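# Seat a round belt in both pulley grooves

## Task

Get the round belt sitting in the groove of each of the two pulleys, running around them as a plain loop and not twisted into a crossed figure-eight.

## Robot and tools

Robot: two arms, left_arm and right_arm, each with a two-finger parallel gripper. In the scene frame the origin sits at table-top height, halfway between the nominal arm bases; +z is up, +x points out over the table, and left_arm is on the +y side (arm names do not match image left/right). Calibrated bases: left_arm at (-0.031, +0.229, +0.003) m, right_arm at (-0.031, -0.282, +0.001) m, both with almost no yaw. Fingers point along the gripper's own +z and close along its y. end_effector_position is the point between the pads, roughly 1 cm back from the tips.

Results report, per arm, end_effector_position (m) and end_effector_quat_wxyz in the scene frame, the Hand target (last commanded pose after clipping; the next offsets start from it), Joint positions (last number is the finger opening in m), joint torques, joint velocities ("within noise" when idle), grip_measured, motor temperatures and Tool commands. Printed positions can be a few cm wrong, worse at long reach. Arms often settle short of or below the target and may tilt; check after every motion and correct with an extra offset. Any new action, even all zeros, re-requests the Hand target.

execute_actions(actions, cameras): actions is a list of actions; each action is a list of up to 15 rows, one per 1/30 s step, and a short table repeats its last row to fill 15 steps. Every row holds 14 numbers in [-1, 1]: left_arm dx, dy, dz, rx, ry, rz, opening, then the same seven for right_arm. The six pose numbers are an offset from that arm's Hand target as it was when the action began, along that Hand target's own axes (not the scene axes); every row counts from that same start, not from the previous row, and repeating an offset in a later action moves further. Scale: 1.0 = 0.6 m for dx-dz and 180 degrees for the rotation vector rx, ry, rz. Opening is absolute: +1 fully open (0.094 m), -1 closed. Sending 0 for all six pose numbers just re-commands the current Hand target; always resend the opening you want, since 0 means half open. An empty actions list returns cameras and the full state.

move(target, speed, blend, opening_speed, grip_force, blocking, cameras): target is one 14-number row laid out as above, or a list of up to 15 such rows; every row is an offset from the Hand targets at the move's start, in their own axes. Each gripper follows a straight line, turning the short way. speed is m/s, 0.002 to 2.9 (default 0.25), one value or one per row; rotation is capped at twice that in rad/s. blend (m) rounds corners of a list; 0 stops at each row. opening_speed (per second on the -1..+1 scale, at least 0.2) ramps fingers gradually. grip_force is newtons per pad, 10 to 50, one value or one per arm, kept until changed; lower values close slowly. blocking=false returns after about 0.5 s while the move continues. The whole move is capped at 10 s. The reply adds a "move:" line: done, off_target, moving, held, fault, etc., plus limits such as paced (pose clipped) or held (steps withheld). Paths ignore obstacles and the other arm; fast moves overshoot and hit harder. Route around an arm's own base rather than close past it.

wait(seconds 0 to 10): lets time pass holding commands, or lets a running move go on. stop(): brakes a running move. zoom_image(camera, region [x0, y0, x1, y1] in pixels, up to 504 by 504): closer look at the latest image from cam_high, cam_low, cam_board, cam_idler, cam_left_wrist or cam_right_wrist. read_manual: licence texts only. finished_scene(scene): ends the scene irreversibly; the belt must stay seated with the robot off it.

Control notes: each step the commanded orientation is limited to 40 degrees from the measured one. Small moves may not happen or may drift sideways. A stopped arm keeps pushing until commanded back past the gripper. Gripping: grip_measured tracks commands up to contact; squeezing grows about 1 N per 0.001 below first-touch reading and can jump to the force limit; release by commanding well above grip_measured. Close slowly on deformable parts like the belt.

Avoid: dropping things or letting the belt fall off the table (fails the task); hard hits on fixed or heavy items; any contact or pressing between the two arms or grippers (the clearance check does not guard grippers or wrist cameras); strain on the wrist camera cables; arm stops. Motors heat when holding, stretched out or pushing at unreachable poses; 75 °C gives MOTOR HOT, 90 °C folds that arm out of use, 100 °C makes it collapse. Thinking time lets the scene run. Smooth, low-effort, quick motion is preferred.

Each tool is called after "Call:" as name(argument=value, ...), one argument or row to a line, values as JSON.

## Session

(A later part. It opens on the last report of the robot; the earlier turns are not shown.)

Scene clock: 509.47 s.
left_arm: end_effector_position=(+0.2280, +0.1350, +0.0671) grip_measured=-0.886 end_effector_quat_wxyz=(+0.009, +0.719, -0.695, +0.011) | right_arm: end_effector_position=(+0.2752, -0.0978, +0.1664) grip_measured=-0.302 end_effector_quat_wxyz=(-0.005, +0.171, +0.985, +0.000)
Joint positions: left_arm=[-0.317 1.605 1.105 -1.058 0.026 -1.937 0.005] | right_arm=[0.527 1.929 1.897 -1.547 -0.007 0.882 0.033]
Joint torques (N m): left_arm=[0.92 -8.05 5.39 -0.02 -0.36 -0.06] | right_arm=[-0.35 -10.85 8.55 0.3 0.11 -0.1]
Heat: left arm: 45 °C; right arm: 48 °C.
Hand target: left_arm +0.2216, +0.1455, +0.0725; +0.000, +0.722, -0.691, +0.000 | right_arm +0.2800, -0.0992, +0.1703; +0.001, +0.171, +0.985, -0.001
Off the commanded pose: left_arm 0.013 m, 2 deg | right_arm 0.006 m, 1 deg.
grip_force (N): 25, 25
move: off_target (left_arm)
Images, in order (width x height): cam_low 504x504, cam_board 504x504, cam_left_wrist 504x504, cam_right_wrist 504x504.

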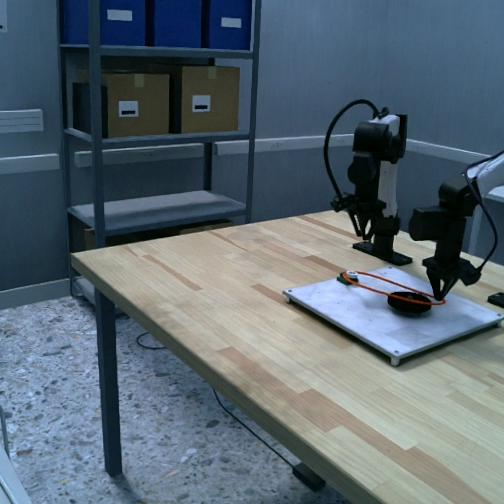

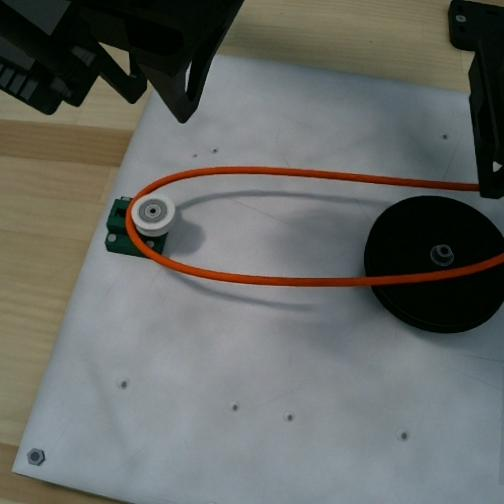

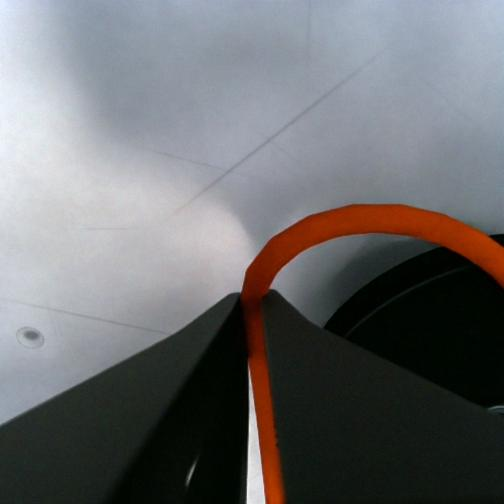

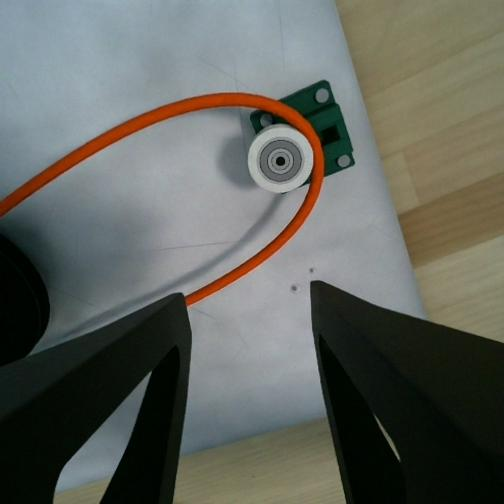

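Call:
move(
  target=[0,0.007,0.029,0,0,0,-0.93,0,0,0,0,0,0,-0.3],
  cameras=["cam_board","cam_left_wrist","cam_right_wrist","cam_low"],
  speed=0.06,
)

Call:
zoom_image(
  camera="cam_low",
  region=[330, 220, 500, 340],
)

Call:
zoom_image(
  camera="cam_board",
  region=[340, 150, 504, 340],
)

Scene clock: 526.80 s.
left_arm: end_effector_position=(+0.2192, +0.1375, +0.0512) grip_measured=-0.886 end_effector_quat_wxyz=(+0.014, +0.719, -0.695, +0.004) | right_arm: end_effector_position=(+0.2752, -0.0978, +0.1664) grip_measured=-0.302 end_effector_quat_wxyz=(-0.005, +0.171, +0.985, +0.000)
Joint positions: left_arm=[-0.317 1.605 1.039 -1.01 0.029 -1.937 0.005] | right_arm=[0.527 1.929 1.897 -1.547 -0.007 0.882 0.033]
Joint torques (N m): left_arm=[0.49 -7.71 5.04 0.15 -0.42 -0.14] | right_arm=[-0.25 -11.02 8.53 0.32 0.09 -0.12]
Heat: left arm: 43 °C; right arm: 47 °C.
Hand target: left_arm +0.2173, +0.1454, +0.0551; +0.000, +0.722, -0.691, +0.000 | right_arm +0.2800, -0.0992, +0.1703; +0.001, +0.171, +0.985, -0.001
Off the commanded pose: left_arm 0.009 m, 2 deg | right_arm 0.006 m, 1 deg.
grip_force (N): 25, 25
move: done
Images, in order (width x height): cam_low 504x504, cam_board 504x504, cam_left_wrist 504x504, cam_right_wrist 504x504.

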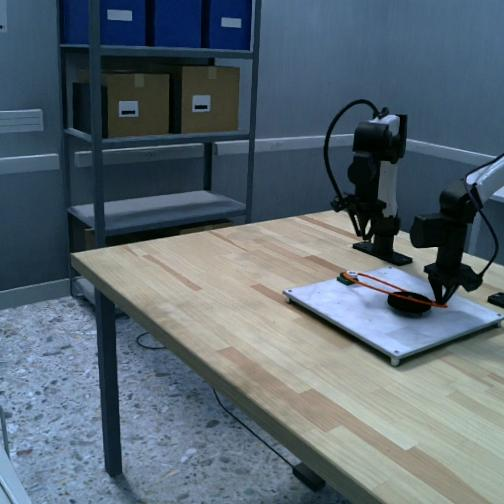

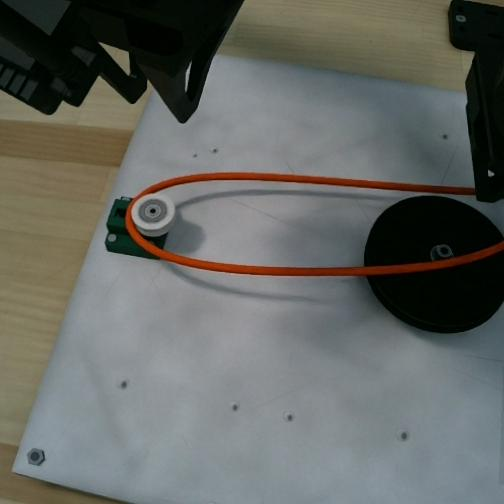

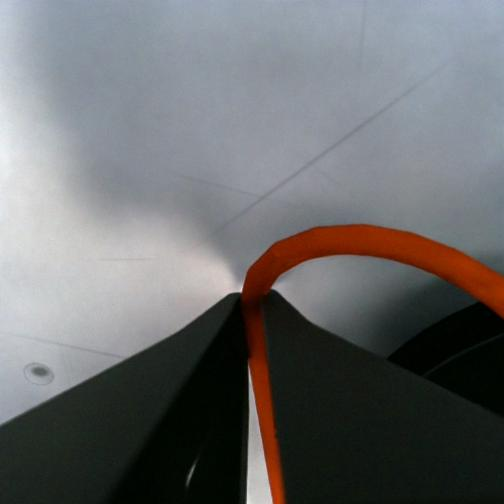

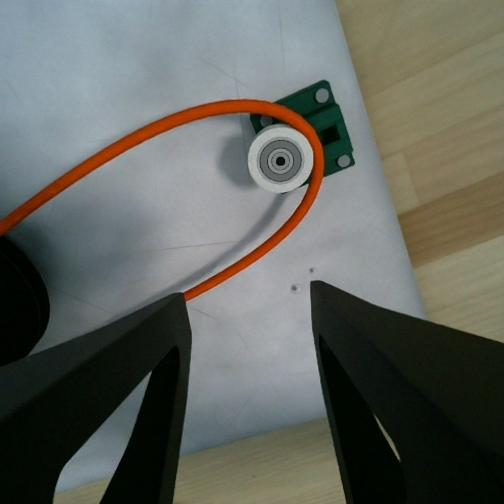

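Scaled by 2.965 from the camera's 504x504 image, which has a finer 720x720 frame.

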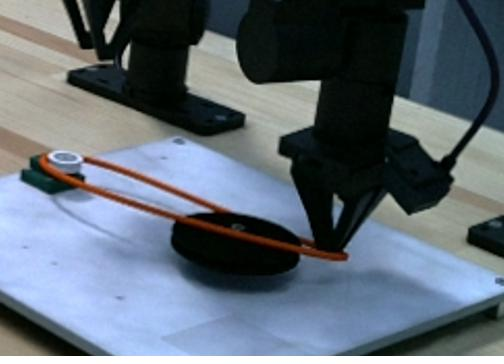

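Scaled by 2.653 from the camera's 504x504 image, which has a finer 720x720 frame.

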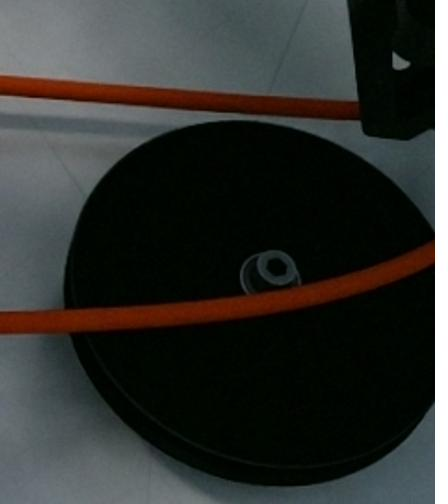

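Call:
move(
  target="[0,0,0,0,0,0,-0.93,0,0,0,0,0,-0.583,-0.3],[0,0,0,0,0,0,-0.93,-0.003,0.157,0.09,0,0,-0.583,-0.1]]",
  cameras=["cam_board","cam_right_wrist","cam_low","cam_high"],
)


Call:
move(
  target=[
    [0,0,0,0,0,0,-0.93,0,0,0,0,0,-0.583,-0.3],
    [0,-0.012,0,0,0,0,-0.93,-0.003,0.157,0.09,0,0,-0.583,-0.1],
  ],
  cameras=["cam_board","cam_right_wrist","cam_low","cam_high"],
)

Scene clock: 587.47 s.
left_arm: end_effector_position=(+0.2197, +0.1385, +0.0512) grip_measured=-0.886 end_effector_quat_wxyz=(+0.014, +0.719, -0.695, +0.004) | right_arm: end_effector_position=(+0.2993, -0.0299, +0.1129) grip_measured=-0.302 end_effector_quat_wxyz=(+0.022, +0.687, -0.726, -0.003)
Joint positions: left_arm=[-0.313 1.605 1.039 -1.009 0.029 -1.932 0.005] | right_arm=[0.641 2.207 2.1 -1.509 -0.001 -0.865 0.033]
Joint torques (N m): left_arm=[1.01 -5.72 7.43 0.15 -0.41 -0.1] | right_arm=[-0.43 -16.47 5.56 0.22 -0.08 -0.05]
Heat: left arm: 42 °C; right arm: 47 °C.
Hand target: left_arm +0.2245, +0.1458, +0.0551; +0.000, +0.722, -0.691, +0.000 | right_arm +0.2986, -0.0334, +0.1199; +0.018, +0.686, -0.727, -0.002 (not the last commanded pose)
Tool commands: left_gripper/opening=-0.93 right_gripper/opening=-0.3
Off the commanded pose: left_arm 0.010 m, 2 deg | right_arm 0.024 m, 3 deg.
grip_force (N): 25, 25
move: held (right_arm; a check stopped the path); path passed 1 of 2 targets; target 2's new opening was not sent; limits=held
pose unreachable (right arm): on one or more control steps of this call, first in action 0 (counted from 0), this arm could not follow its commanded pose, so it was not sent that pose on those steps. It may still have moved: this result reports where it is.
cause: moving toward the commanded pose would bring a part of the arm too close to another arm (this arm's wrist camera and the left arm's wrist (the part past joint 4), 23 mm apart when this arm was first held).
Images, in order (width x height): cam_high 504x504, cam_low 504x504, cam_board 504x504, cam_right_wrist 504x504.

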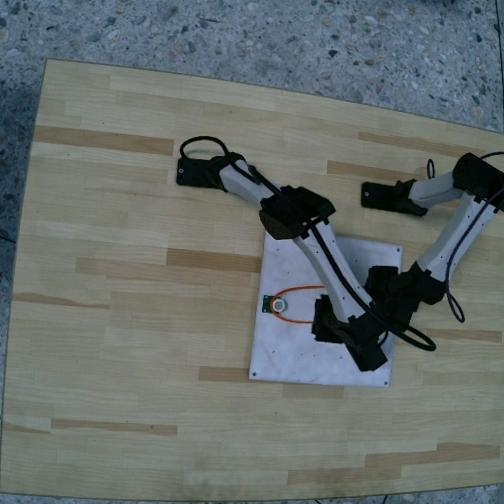

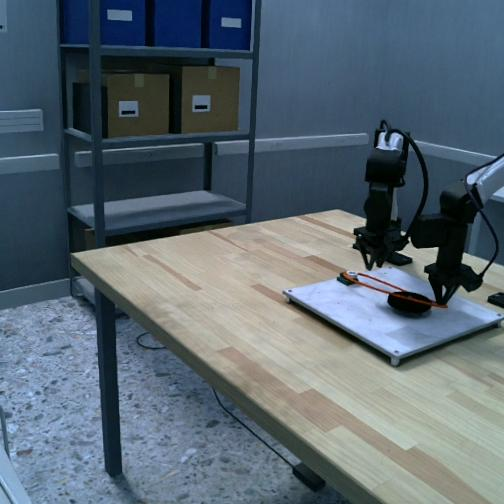

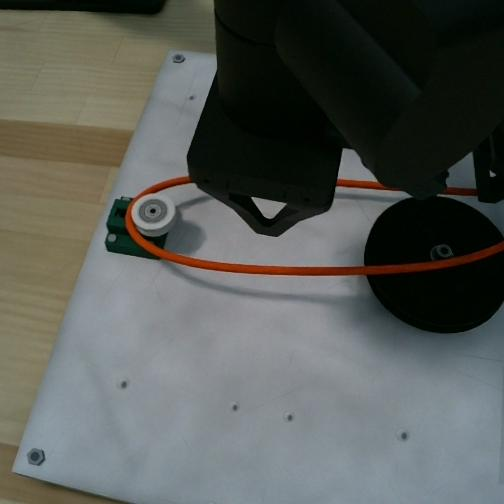

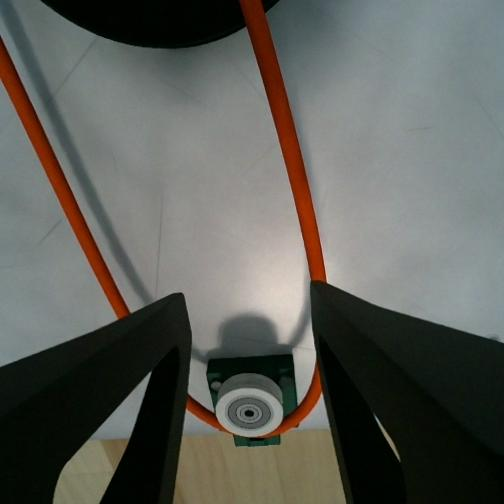

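Call:
move(
  target=[
    [0,0,0,0,0,0,-0.93,0.007,-0.025,0,0,0,0,-0.1],
    [0,0,0,0,0,0,-0.93,0.007,-0.025,0.1,0,0,0,-0.1],
  ],
  cameras=["cam_board","cam_right_wrist","cam_idler"],
  speed=0.12,
)

Scene clock: 601.23 s.
left_arm: end_effector_position=(+0.2197, +0.1385, +0.0512) grip_measured=-0.886 end_effector_quat_wxyz=(+0.014, +0.719, -0.695, +0.004) | right_arm: end_effector_position=(+0.3088, -0.0396, +0.0563) grip_measured=-0.102 end_effector_quat_wxyz=(+0.029, +0.684, -0.729, -0.005)
Joint positions: left_arm=[-0.313 1.605 1.039 -1.009 0.029 -1.931 0.005] | right_arm=[0.608 2.224 1.903 -1.307 -0.001 -0.888 0.042]
Joint torques (N m): left_arm=[1.09 -5.82 7.45 0.14 -0.41 -0.1] | right_arm=[-0.14 -16.57 4.93 0.46 -0.05 -0.15]
Heat: left arm: 41 °C; right arm: 50 °C.
Hand target: left_arm +0.2245, +0.1458, +0.0551; +0.000, +0.722, -0.691, +0.000 | right_arm +0.3114, -0.0398, +0.0595; +0.019, +0.686, -0.727, -0.002
Off the commanded pose: left_arm 0.010 m, 2 deg | right_arm 0.004 m, 1 deg.
grip_force (N): 25, 25
move: done
Images, in order (width x height): cam_board 504x504, cam_idler 504x504, cam_right_wrist 504x504.

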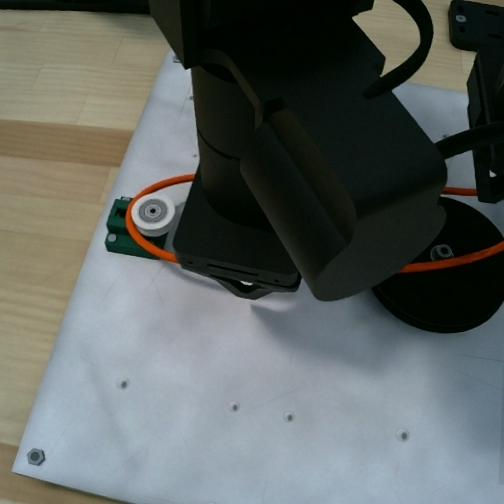

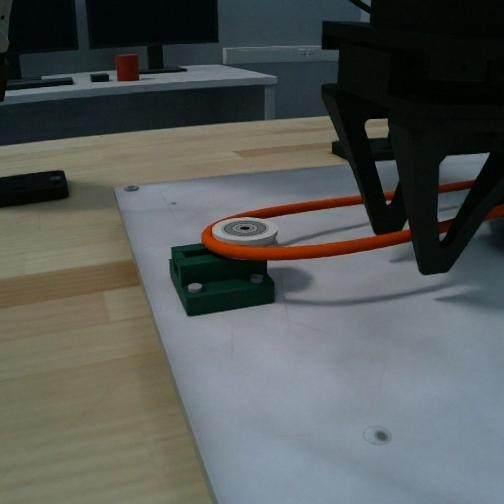

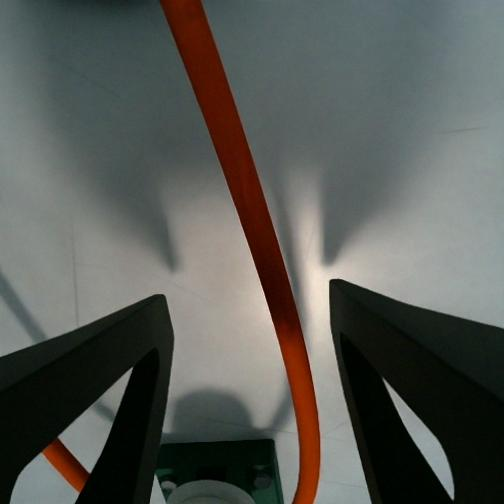

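Call:
move(
  target=[0,0,0,0,0,0,-0.93,0,0,0,0,0,0,-0.93],
  cameras=["cam_right_wrist","cam_idler"],
  opening_speed=0.6,
)

Scene clock: 607.90 s.
left_arm: end_effector_position=(+0.2197, +0.1385, +0.0512) grip_measured=-0.886 end_effector_quat_wxyz=(+0.014, +0.719, -0.695, +0.004) | right_arm: end_effector_position=(+0.3105, -0.0384, +0.0562) grip_measured=-0.873 end_effector_quat_wxyz=(+0.025, +0.685, -0.728, -0.004)
Joint positions: left_arm=[-0.313 1.605 1.039 -1.009 0.029 -1.931 0.005] | right_arm=[0.608 2.224 1.903 -1.299 -0.001 -0.89 0.006]
Joint torques (N m): left_arm=[0.99 -5.68 7.41 0.17 -0.43 -0.1] | right_arm=[-0.06 -16.51 5.23 0.33 -0.04 -0.1]
Heat: left arm: 41 °C; right arm: 51 °C.
Hand target: left_arm +0.2245, +0.1458, +0.0551; +0.000, +0.722, -0.691, +0.000 | right_arm +0.3114, -0.0397, +0.0595; +0.019, +0.686, -0.727, -0.002
Off the commanded pose: left_arm 0.010 m, 2 deg | right_arm 0.004 m, 1 deg.
grip_force (N): 25, 25
move: done
Images, in order (width x height): cam_idler 504x504, cam_right_wrist 504x504.

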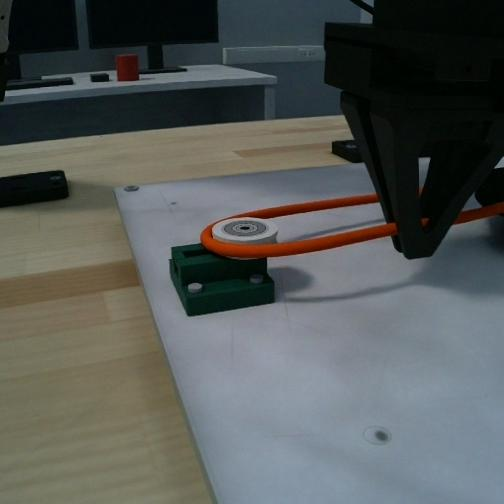

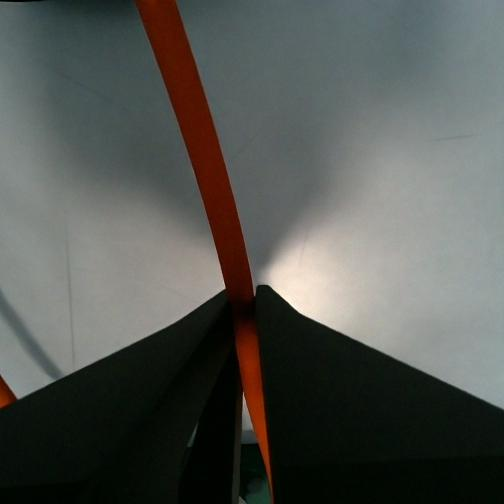

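Call:
move(
  target=[
    [0,0,0,0,0,0,-0.93,0,0,-0.02,0,0,0,-0.93],
    [0,-0.017,0,0,0,0,-0.93,-0.012,-0.034,-0.02,0,0,0.111,-0.93],
  ],
  cameras=["cam_board","cam_right_wrist","cam_left_wrist","cam_low","cam_idler"],
  speed=0.08,
)

Call:
zoom_image(
  camera="cam_low",
  region=[330, 220, 500, 340],
)

Scene clock: 626.00 s.
left_arm: end_effector_position=(+0.2304, +0.1367, +0.0545) grip_measured=-0.886 end_effector_quat_wxyz=(+0.013, +0.718, -0.696, +0.012) | right_arm: end_effector_position=(+0.3259, -0.0357, +0.0670) grip_measured=-0.874 end_effector_quat_wxyz=(-0.028, -0.557, +0.830, -0.001)
Joint positions: left_arm=[-0.303 1.627 1.076 -1.009 0.034 -1.919 0.005] | right_arm=[0.594 2.298 2.069 -1.398 0.002 -0.576 0.006]
Joint torques (N m): left_arm=[1.4 -4.88 7.6 0.16 -0.46 -0.08] | right_arm=[-0.34 -14.52 9.02 0.25 -0.04 0.08]
Heat: left arm: 40 °C; right arm: 53 °C.
Hand target: left_arm +0.2347, +0.1462, +0.0550; +0.000, +0.723, -0.691, -0.001 | right_arm +0.3326, -0.0335, +0.0708; -0.019, -0.549, +0.835, -0.001
Off the commanded pose: left_arm 0.010 m, 2 deg | right_arm 0.008 m, 1 deg.
grip_force (N): 25, 25
move: done
Images, in order (width x height): cam_low 504x504, cam_board 504x504, cam_idler 504x504, cam_left_wrist 504x504, cam_right_wrist 504x504.

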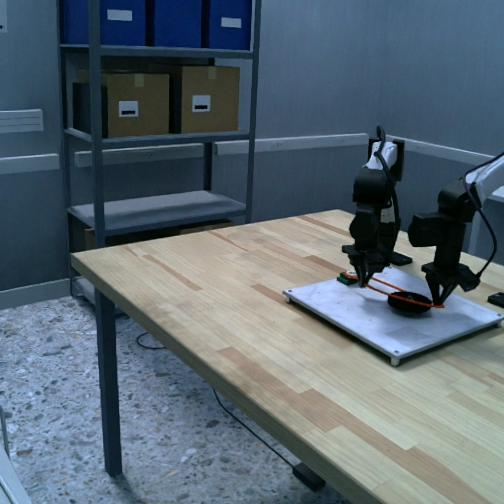

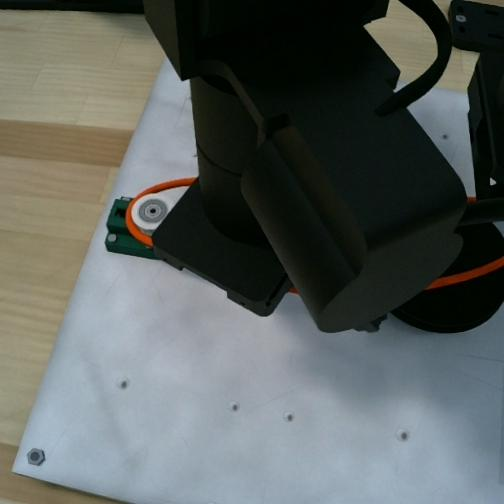

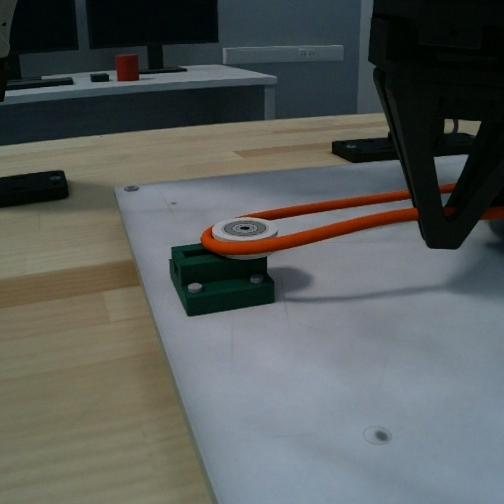

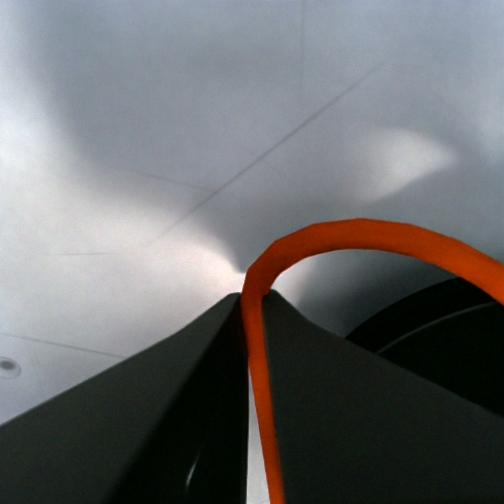

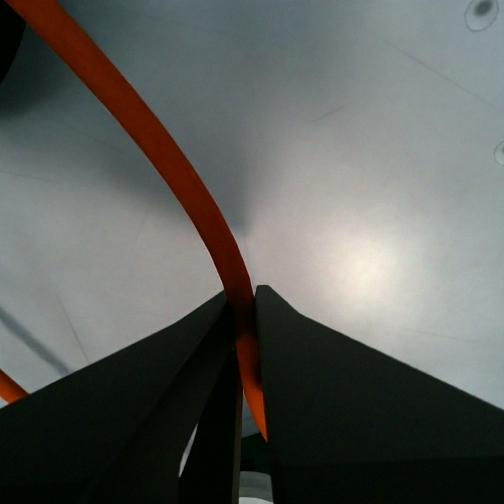

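Scaled by 2.965 from the camera's 504x504 image, which has a finer 720x720 frame.

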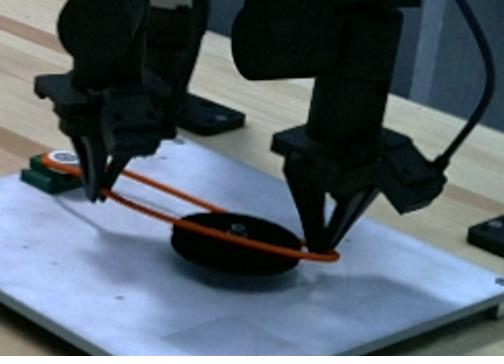

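Call:
move(
  target=[0,-0.008,0,0,0,0,-0.93,-0.083,0.001,-0.004,0,0,0.02,-0.93],
  cameras=["cam_board","cam_right_wrist","cam_left_wrist","cam_low","cam_idler"],
  speed=0.08,
)

Call:
zoom_image(
  camera="cam_low",
  region=[330, 220, 500, 340],
)

Scene clock: 637.90 s.
left_arm: end_effector_position=(+0.2327, +0.1211, +0.0562) grip_measured=-0.886 end_effector_quat_wxyz=(+0.047, +0.715, -0.697, +0.036) | right_arm: end_effector_position=(+0.3484, -0.0125, +0.0627) grip_measured=-0.874 end_effector_quat_wxyz=(-0.043, -0.519, +0.854, -0.022)
Joint positions: left_arm=[-0.303 1.641 1.093 -1.001 0.116 -1.915 0.005] | right_arm=[0.621 2.559 2.517 -1.619 0.037 -0.458 0.006]
Joint torques (N m): left_arm=[1.83 -5.05 7.71 0.07 -1.18 -0.07] | right_arm=[2.11 -17.03 10.17 0.56 -0.36 0.1]
Motor temperatures (°C): left_arm=[25 39 38 23 25 23 26] | right_arm=[24 55 38 25 25 22 24]
Heat: left arm: 39 °C; right arm: 55 °C.
Hand target: left_arm +0.2396, +0.1464, +0.0551; +0.000, +0.722, -0.691, +0.000 | right_arm +0.3518, +0.0125, +0.0716; -0.019, -0.523, +0.852, -0.001
Off the commanded pose: left_arm 0.026 m, 7 deg | right_arm 0.027 m, 4 deg.
joint read past its limit (right arm) — joint 4 (wrist pitch), lower limit.
joint sent to its limit (right arm) — joint 4 (wrist pitch), lower limit. The joint targets still meet the commanded pose.
grip_force (N): 25, 25
move: off_target (left_arm, right_arm)
Images, in order (width x height): cam_low 504x504, cam_board 504x504, cam_idler 504x504, cam_left_wrist 504x504, cam_right_wrist 504x504.

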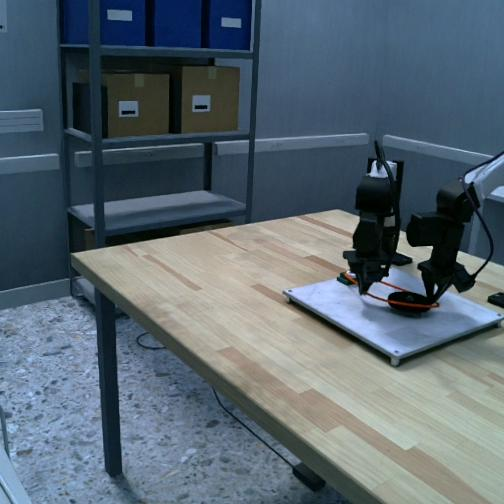

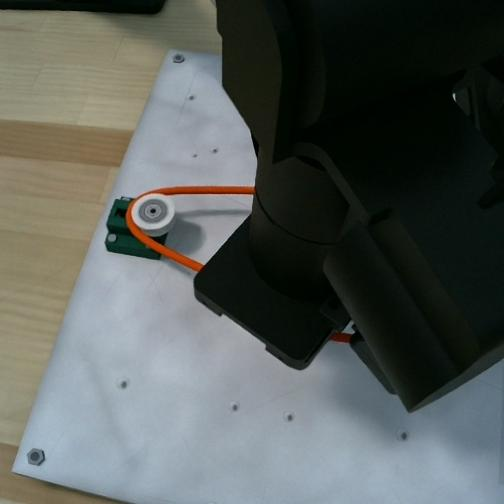

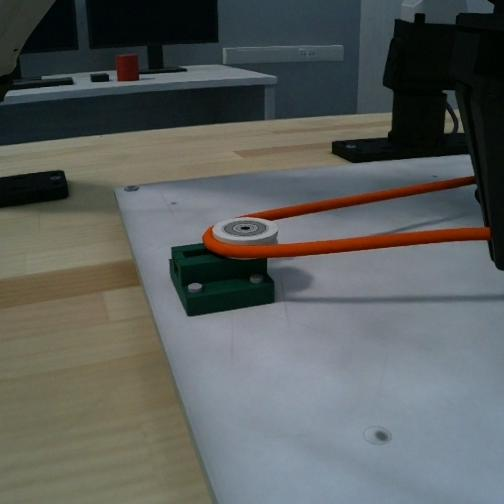

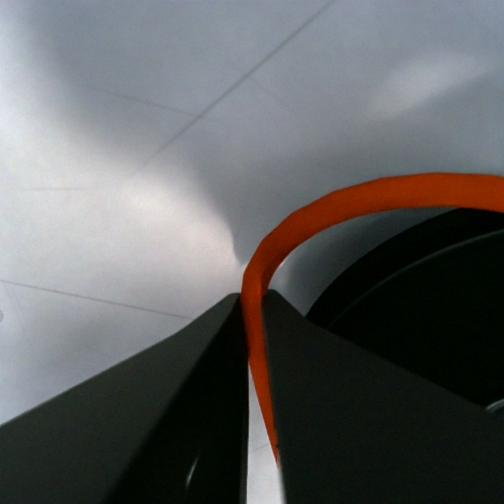

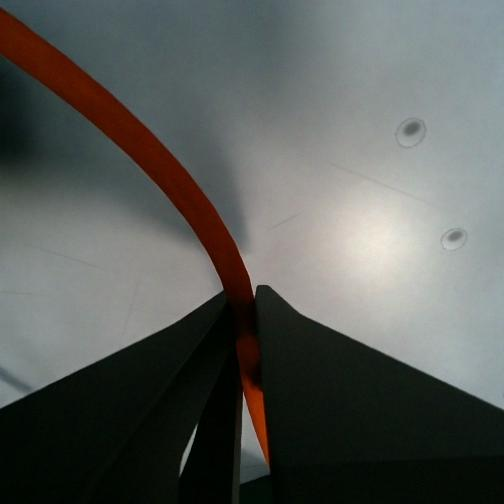

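Scaled by 2.965 from the camera's 504x504 image, which has a finer 720x720 frame.

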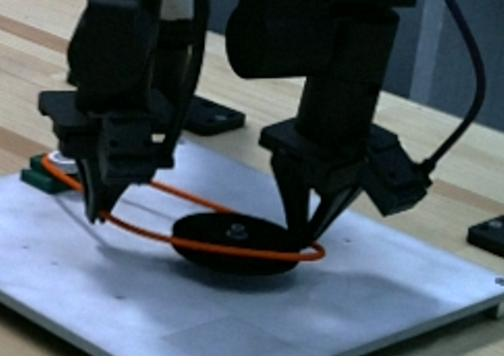

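Call:
move(
  target=[0,0,0,0,0,0,-0.93,0,0,0,0,0,0.14,-0.93],
  cameras=["cam_board","cam_right_wrist","cam_left_wrist","cam_low"],
  speed=0.12,
)

Call:
zoom_image(
  camera="cam_low",
  region=[330, 220, 500, 340],
)

Scene clock: 661.00 s.
left_arm: end_effector_position=(+0.2324, +0.1201, +0.0564) grip_measured=-0.886 end_effector_quat_wxyz=(+0.050, +0.714, -0.697, +0.037) | right_arm: end_effector_position=(+0.3486, -0.0128, +0.0627) grip_measured=-0.874 end_effector_quat_wxyz=(-0.037, -0.325, +0.944, -0.032)
Joint positions: left_arm=[-0.303 1.641 1.093 -1.001 0.122 -1.913 0.005] | right_arm=[0.621 2.559 2.517 -1.619 0.039 -0.03 0.006]
Joint torques (N m): left_arm=[1.77 -5.15 7.69 0.05 -1.25 -0.06] | right_arm=[2.04 -16.96 10.19 0.54 -0.4 0.18]
Motor temperatures (°C): left_arm=[25 40 40 23 27 23 27] | right_arm=[24 64 40 25 26 22 24]
Heat: left arm: 40 °C; right arm: 64 °C.
Hand target: left_arm +0.2396, +0.1464, +0.0551; +0.000, +0.722, -0.691, +0.000 | right_arm +0.3518, +0.0125, +0.0716; -0.018, -0.324, +0.946, -0.005
Off the commanded pose: left_arm 0.027 m, 7 deg | right_arm 0.027 m, 4 deg.
joint read past its limit (right arm) — joint 4 (wrist pitch), lower limit.
joint sent to its limit (right arm) — joint 4 (wrist pitch), lower limit. The joint targets still meet the commanded pose.
grip_force (N): 25, 25
move: off_target (left_arm, right_arm)
Images, in order (width x height): cam_low 504x504, cam_board 504x504, cam_left_wrist 504x504, cam_right_wrist 504x504.

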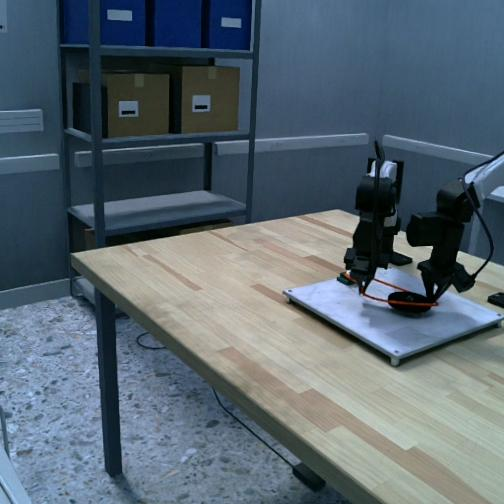

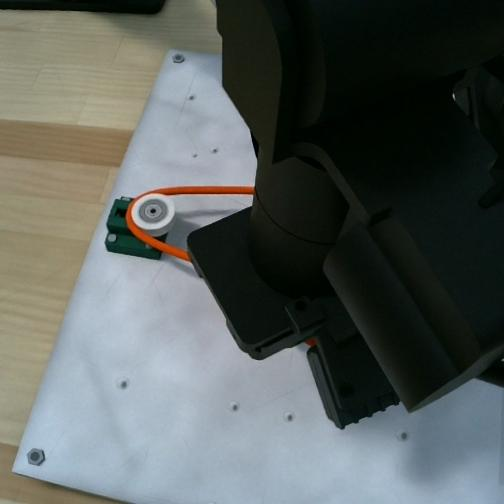

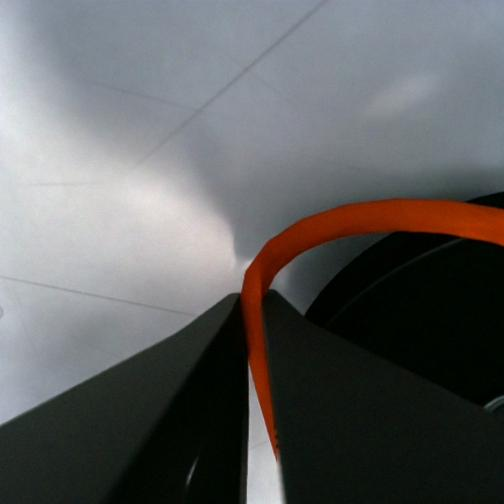

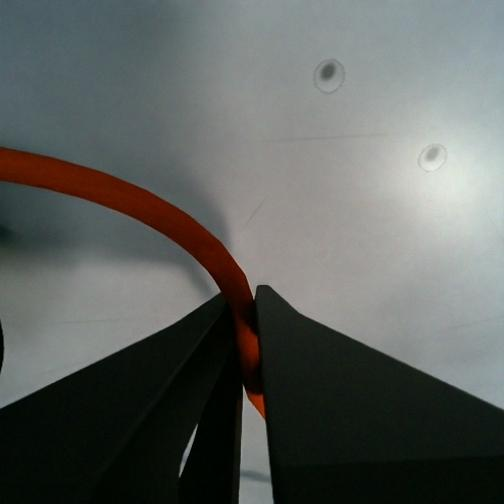

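Scaled by 2.965 from the camera's 504x504 image, which has a finer 720x720 frame.

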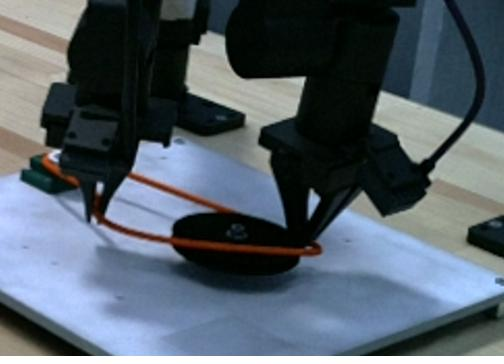

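Call:
move(
  target=[
    [0,0,0,0,0,0,-0.93,0.01,-0.01,0,0,0,0,-0.93],
    [0,0,0,0,0,0,-0.93,0.01,-0.01,0,0,0,0,-0.2],
    [0,0,0,0,0,0,-0.93,0.04,0,-0.117,0,0,0,-0.2],
    [0,0,0,0,0,0,-0.93,0.08,0,-0.117,0,0,0.578,-0.2],
    [0,0,0,0,0,0,-0.93,0.146,0.097,-0.083,0,0,0.578,-0.2],
  ],
  blend=[0,0,0.01,0.01,0],
  cameras=["cam_board","cam_right_wrist","cam_left_wrist","cam_low"],
  speed=[0.08,0.1,0.1,0.3,0.2],
)

Scene clock: 698.00 s.
left_arm: end_effector_position=(+0.2369, +0.1348, +0.0552) grip_measured=-0.886 end_effector_quat_wxyz=(+0.016, +0.718, -0.696, +0.020) | right_arm: end_effector_position=(+0.2857, -0.0106, +0.1159) grip_measured=-0.202 end_effector_quat_wxyz=(-0.011, +0.532, +0.846, -0.039)
Joint positions: left_arm=[-0.295 1.641 1.093 -1.002 0.046 -1.912 0.005] | right_arm=[0.698 2.268 2.211 -1.595 0.002 1.833 0.038]
Joint torques (N m): left_arm=[1.07 -4.94 7.68 0.09 -0.56 -0.1] | right_arm=[-0.02 -14.95 6.53 0.28 0.04 -0.11]
Motor temperatures (°C): left_arm=[25 40 41 23 27 23 27] | right_arm=[24 72 41 25 26 22 24]
Heat: left arm: 41 °C; right arm: 72 °C.
Hand target: left_arm +0.2396, +0.1464, +0.0551; +0.000, +0.722, -0.691, +0.000 | right_arm +0.2899, -0.0097, +0.1172; -0.007, +0.533, +0.846, -0.032 (not the last commanded pose)
Off the commanded pose: left_arm 0.012 m, 3 deg | right_arm 0.042 m, 3 deg.
joint read past its limit (right arm) — joint 4 (wrist pitch), lower limit.
grip_force (N): 25, 25
move: held (right_arm; a check stopped the path), off_target (left_arm); path passed 4 of 5 targets; target 2's new opening was sent with right_arm's hand 0.019 m and 4 deg from that target; limits=held
pose unreachable (right arm): on one or more control steps of this call, first in action 0 (counted from 0), this arm could not follow its commanded pose, so it was not sent that pose on those steps. It may still have moved: this result reports where it is.
cause: moving toward the commanded pose would bring a part of the arm too close to another arm (this arm's wrist (the part past joint 4) and the left arm's wrist (the part past joint 4), 23 mm apart when this arm was first held).
Images, in order (width x height): cam_low 504x504, cam_board 504x504, cam_left_wrist 504x504, cam_right_wrist 504x504.

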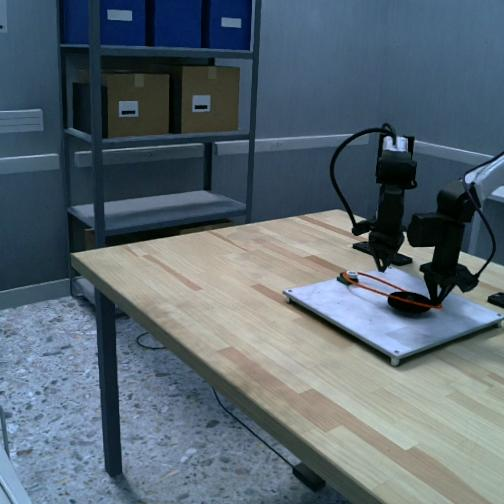

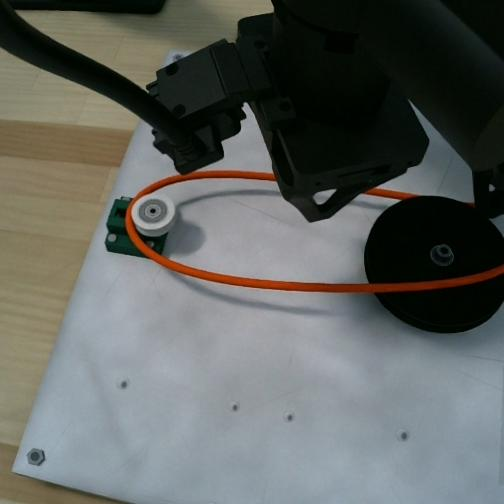

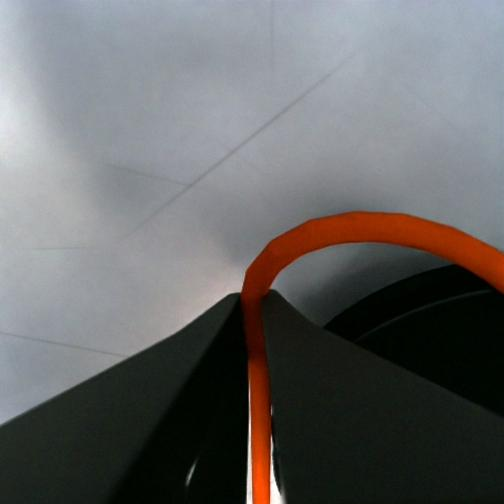

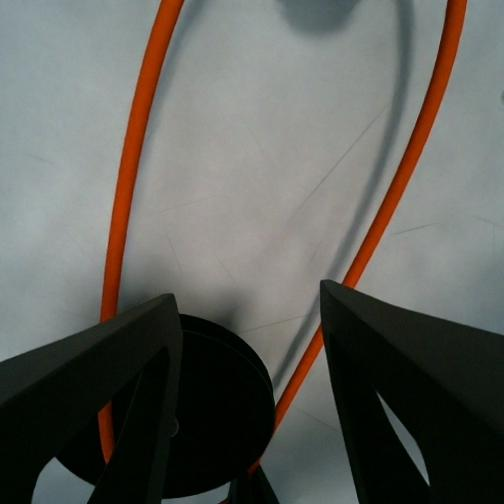

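Call:
move(
  target=[0,0,0,0,0,0,-0.93,-0.115,-0.222,-0.05,0,0,0,-0.2],
)

Call:
wait(
  seconds=10,
)

Scene clock: 706.47 s.
left_arm: end_effector_position=(+0.2369, +0.1348, +0.0552) grip_measured=-0.886 end_effector_quat_wxyz=(+0.016, +0.718, -0.696, +0.020) | right_arm: end_effector_position=(+0.1999, -0.1248, +0.1556) grip_measured=-0.202 end_effector_quat_wxyz=(-0.014, +0.533, +0.845, -0.036)
Joint positions: left_arm=[-0.295 1.641 1.093 -1.002 0.046 -1.912 0.005] | right_arm=[0.589 1.677 1.538 -1.51 0.002 1.726 0.038]
Joint torques (N m): left_arm=[1.09 -4.93 7.64 0.09 -0.57 -0.1] | right_arm=[-0.27 -10.28 5.01 0.27 0.15 -0.1]
Motor temperatures (°C): left_arm=[25 39 41 23 27 23 27] | right_arm=[24 70 40 25 25 22 24]
Heat: left arm: 41 °C; right arm: 70 °C.
Hand target: left_arm +0.2396, +0.1464, +0.0551; +0.000, +0.722, -0.691, +0.000 | right_arm +0.2011, -0.1277, +0.1570; -0.007, +0.533, +0.846, -0.032
Off the commanded pose: left_arm 0.012 m, 3 deg | right_arm 0.004 m, 1 deg.
grip_force (N): 25, 25
move: off_target (left_arm)

Scene clock: 716.47 s.
left_arm: end_effector_position=(+0.2369, +0.1348, +0.0552) grip_measured=-0.886 end_effector_quat_wxyz=(+0.016, +0.718, -0.696, +0.020) | right_arm: end_effector_position=(+0.1999, -0.1248, +0.1556) grip_measured=-0.202 end_effector_quat_wxyz=(-0.014, +0.533, +0.845, -0.036)
Joint positions: left_arm=[-0.295 1.641 1.093 -1.002 0.046 -1.912 0.005] | right_arm=[0.589 1.677 1.538 -1.51 0.002 1.725 0.038]
Joint torques (N m): left_arm=[1.07 -4.86 7.58 0.1 -0.58 -0.11] | right_arm=[-0.18 -10.37 4.96 0.3 0.12 -0.06]
Motor temperatures (°C): left_arm=[25 39 41 23 26 23 27] | right_arm=[24 65 39 25 25 22 24]
Heat: left arm: 41 °C; right arm: 65 °C.
Hand target: left_arm +0.2396, +0.1464, +0.0551; +0.000, +0.722, -0.691, +0.000 | right_arm +0.2011, -0.1277, +0.1570; -0.007, +0.533, +0.846, -0.032
Tool commands: left_gripper/opening=-0.93 right_gripper/opening=-0.2
Off the commanded pose: left_arm 0.012 m, 3 deg | right_arm 0.004 m, 1 deg.
grip_force (N): 25, 25
wait: 10.00 s; at rest by 0.17 s

Call:
move(
  target=[0,0,0,0,0,0,-0.93,0.119,0.137,0.07,0,0,0.025,-0.1],
  cameras=["cam_right_wrist","cam_board"],
)

Scene clock: 725.00 s.
left_arm: end_effector_position=(+0.2369, +0.1348, +0.0552) grip_measured=-0.886 end_effector_quat_wxyz=(+0.016, +0.718, -0.696, +0.020) | right_arm: end_effector_position=(+0.2374, -0.0358, +0.1026) grip_measured=-0.102 end_effector_quat_wxyz=(-0.010, +0.562, +0.826, -0.046)
Joint positions: left_arm=[-0.295 1.641 1.093 -1.002 0.046 -1.912 0.005] | right_arm=[0.733 2.024 1.773 -1.415 0.002 1.94 0.042]
Joint torques (N m): left_arm=[1.06 -4.83 7.61 0.1 -0.58 -0.11] | right_arm=[0.42 -12.6 8.35 0.23 -0.03 0.02]
Motor temperatures (°C): left_arm=[25 39 42 23 26 23 27] | right_arm=[24 61 39 25 25 22 24]
Heat: left arm: 42 °C; right arm: 61 °C.
Hand target: left_arm +0.2396, +0.1464, +0.0551; +0.000, +0.722, -0.691, +0.000 | right_arm +0.2424, -0.0301, +0.1084; -0.006, +0.566, +0.824, -0.033
Off the commanded pose: left_arm 0.012 m, 3 deg | right_arm 0.010 m, 2 deg.
grip_force (N): 25, 25
move: off_target (left_arm)
Images, in order (width x height): cam_board 504x504, cam_right_wrist 504x504.

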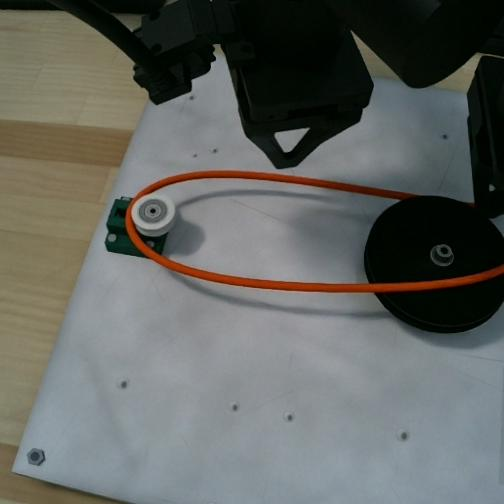

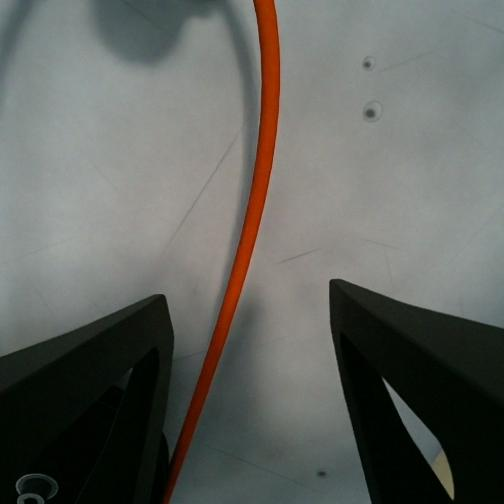

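Call:
move(
  target=[
    [0,0,0,0,0,0,-0.93,-0.003,0.008,0.084,0,0,0,-0.1],
    [0,0,0,0,0,0,-0.93,-0.003,0.008,0.084,0,0,0,-0.93],
  ],
  cameras=["cam_right_wrist","cam_board","cam_idler"],
  speed=0.12,
  opening_speed=0.6,
)

Call:
zoom_image(
  camera="cam_board",
  region=[340, 150, 504, 340],
)

Scene clock: 742.33 s.
left_arm: end_effector_position=(+0.2369, +0.1348, +0.0552) grip_measured=-0.886 end_effector_quat_wxyz=(+0.016, +0.718, -0.696, +0.020) | right_arm: end_effector_position=(+0.2423, -0.0312, +0.0608) grip_measured=-0.928 end_effector_quat_wxyz=(-0.007, +0.563, +0.826, -0.034)
Joint positions: left_arm=[-0.295 1.641 1.093 -1.002 0.046 -1.912 0.005] | right_arm=[0.733 2.041 1.634 -1.234 0.002 1.94 0.003]
Joint torques (N m): left_arm=[1.09 -4.86 7.62 0.1 -0.56 -0.08] | right_arm=[-0.51 -12.53 5.03 0.36 0.02 -0.08]
Motor temperatures (°C): left_arm=[25 39 42 23 26 23 27] | right_arm=[24 59 39 25 25 22 23]
Heat: left arm: 42 °C; right arm: 59 °C.
Hand target: left_arm +0.2396, +0.1464, +0.0551; +0.000, +0.722, -0.691, +0.000 | right_arm +0.2451, -0.0324, +0.0578; -0.006, +0.566, +0.824, -0.033
Off the commanded pose: left_arm 0.012 m, 3 deg | right_arm 0.004 m, 0 deg.
grip_force (N): 25, 25
move: off_target (left_arm)
Images, in order (width x height): cam_board 504x504, cam_idler 504x504, cam_right_wrist 504x504.

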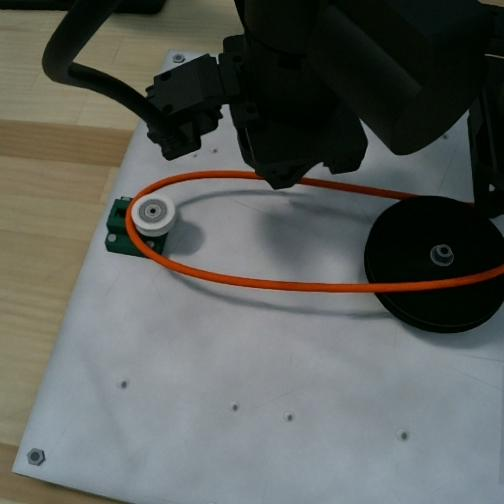

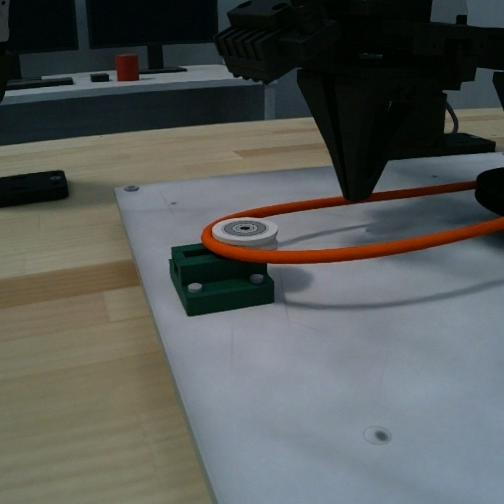

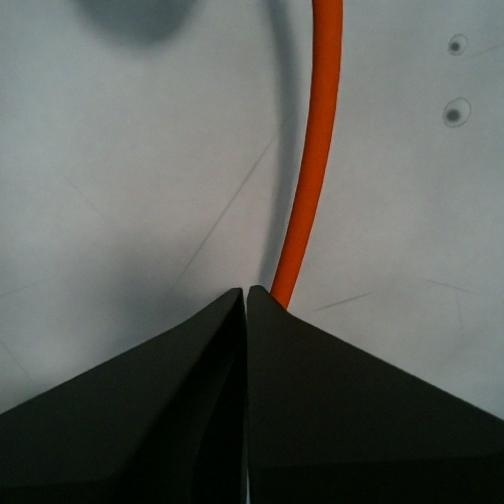

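Scaled by 2.653 from the camera's 504x504 image, which has a finer 720x720 frame.

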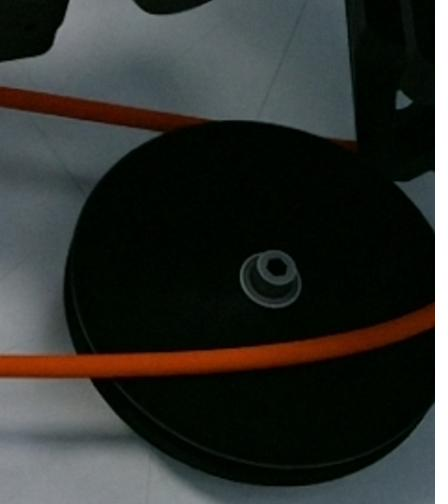

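Call:
move(
  target=[
    [0,0,0,0,0,0,-0.93,0,0,-0.01,0,0,0,-0.2],
    [0,0,0,0,0,0,-0.93,0,-0.01,0.017,0,0,0,-0.2],
    [0,0,0,0,0,0,-0.93,0,-0.01,0.017,0,0,0,-0.93],
  ],
  cameras=["cam_right_wrist","cam_idler"],
  speed=0.1,
  opening_speed=0.8,
)

Scene clock: 764.47 s.
left_arm: end_effector_position=(+0.2370, +0.1354, +0.0552) grip_measured=-0.886 end_effector_quat_wxyz=(+0.015, +0.718, -0.696, +0.019) | right_arm: end_effector_position=(+0.2376, -0.0356, +0.0458) grip_measured=-0.875 end_effector_quat_wxyz=(-0.008, +0.563, +0.826, -0.041)
Joint positions: left_arm=[-0.295 1.641 1.093 -1.002 0.043 -1.912 0.005] | right_arm=[0.733 2.041 1.572 -1.186 0.002 1.941 0.006]
Joint torques (N m): left_arm=[1.1 -4.83 7.61 0.09 -0.54 -0.11] | right_arm=[-0.05 -13.87 4.97 0.31 0.04 0.03]
Motor temperatures (°C): left_arm=[25 39 42 23 26 23 27] | right_arm=[24 60 37 25 25 22 23]
Heat: left arm: 42 °C; right arm: 60 °C.
Hand target: left_arm +0.2396, +0.1464, +0.0551; +0.000, +0.722, -0.691, +0.000 | right_arm +0.2390, -0.0351, +0.0480; -0.006, +0.566, +0.824, -0.033
Off the commanded pose: left_arm 0.011 m, 3 deg | right_arm 0.003 m, 1 deg.
grip_force (N): 25, 25
move: off_target (left_arm)
Images, in order (width x height): cam_idler 504x504, cam_right_wrist 504x504.

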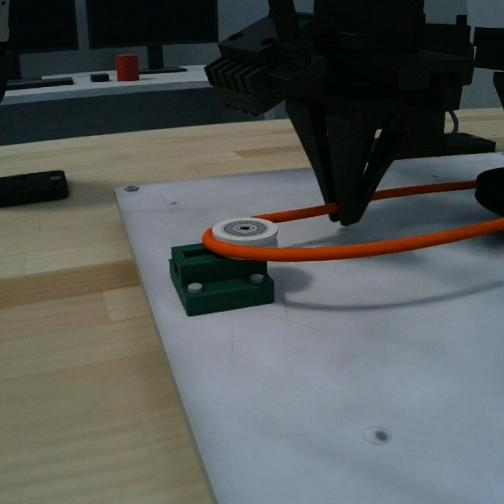

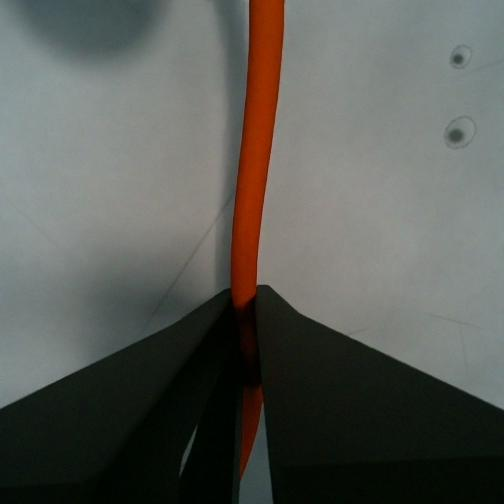

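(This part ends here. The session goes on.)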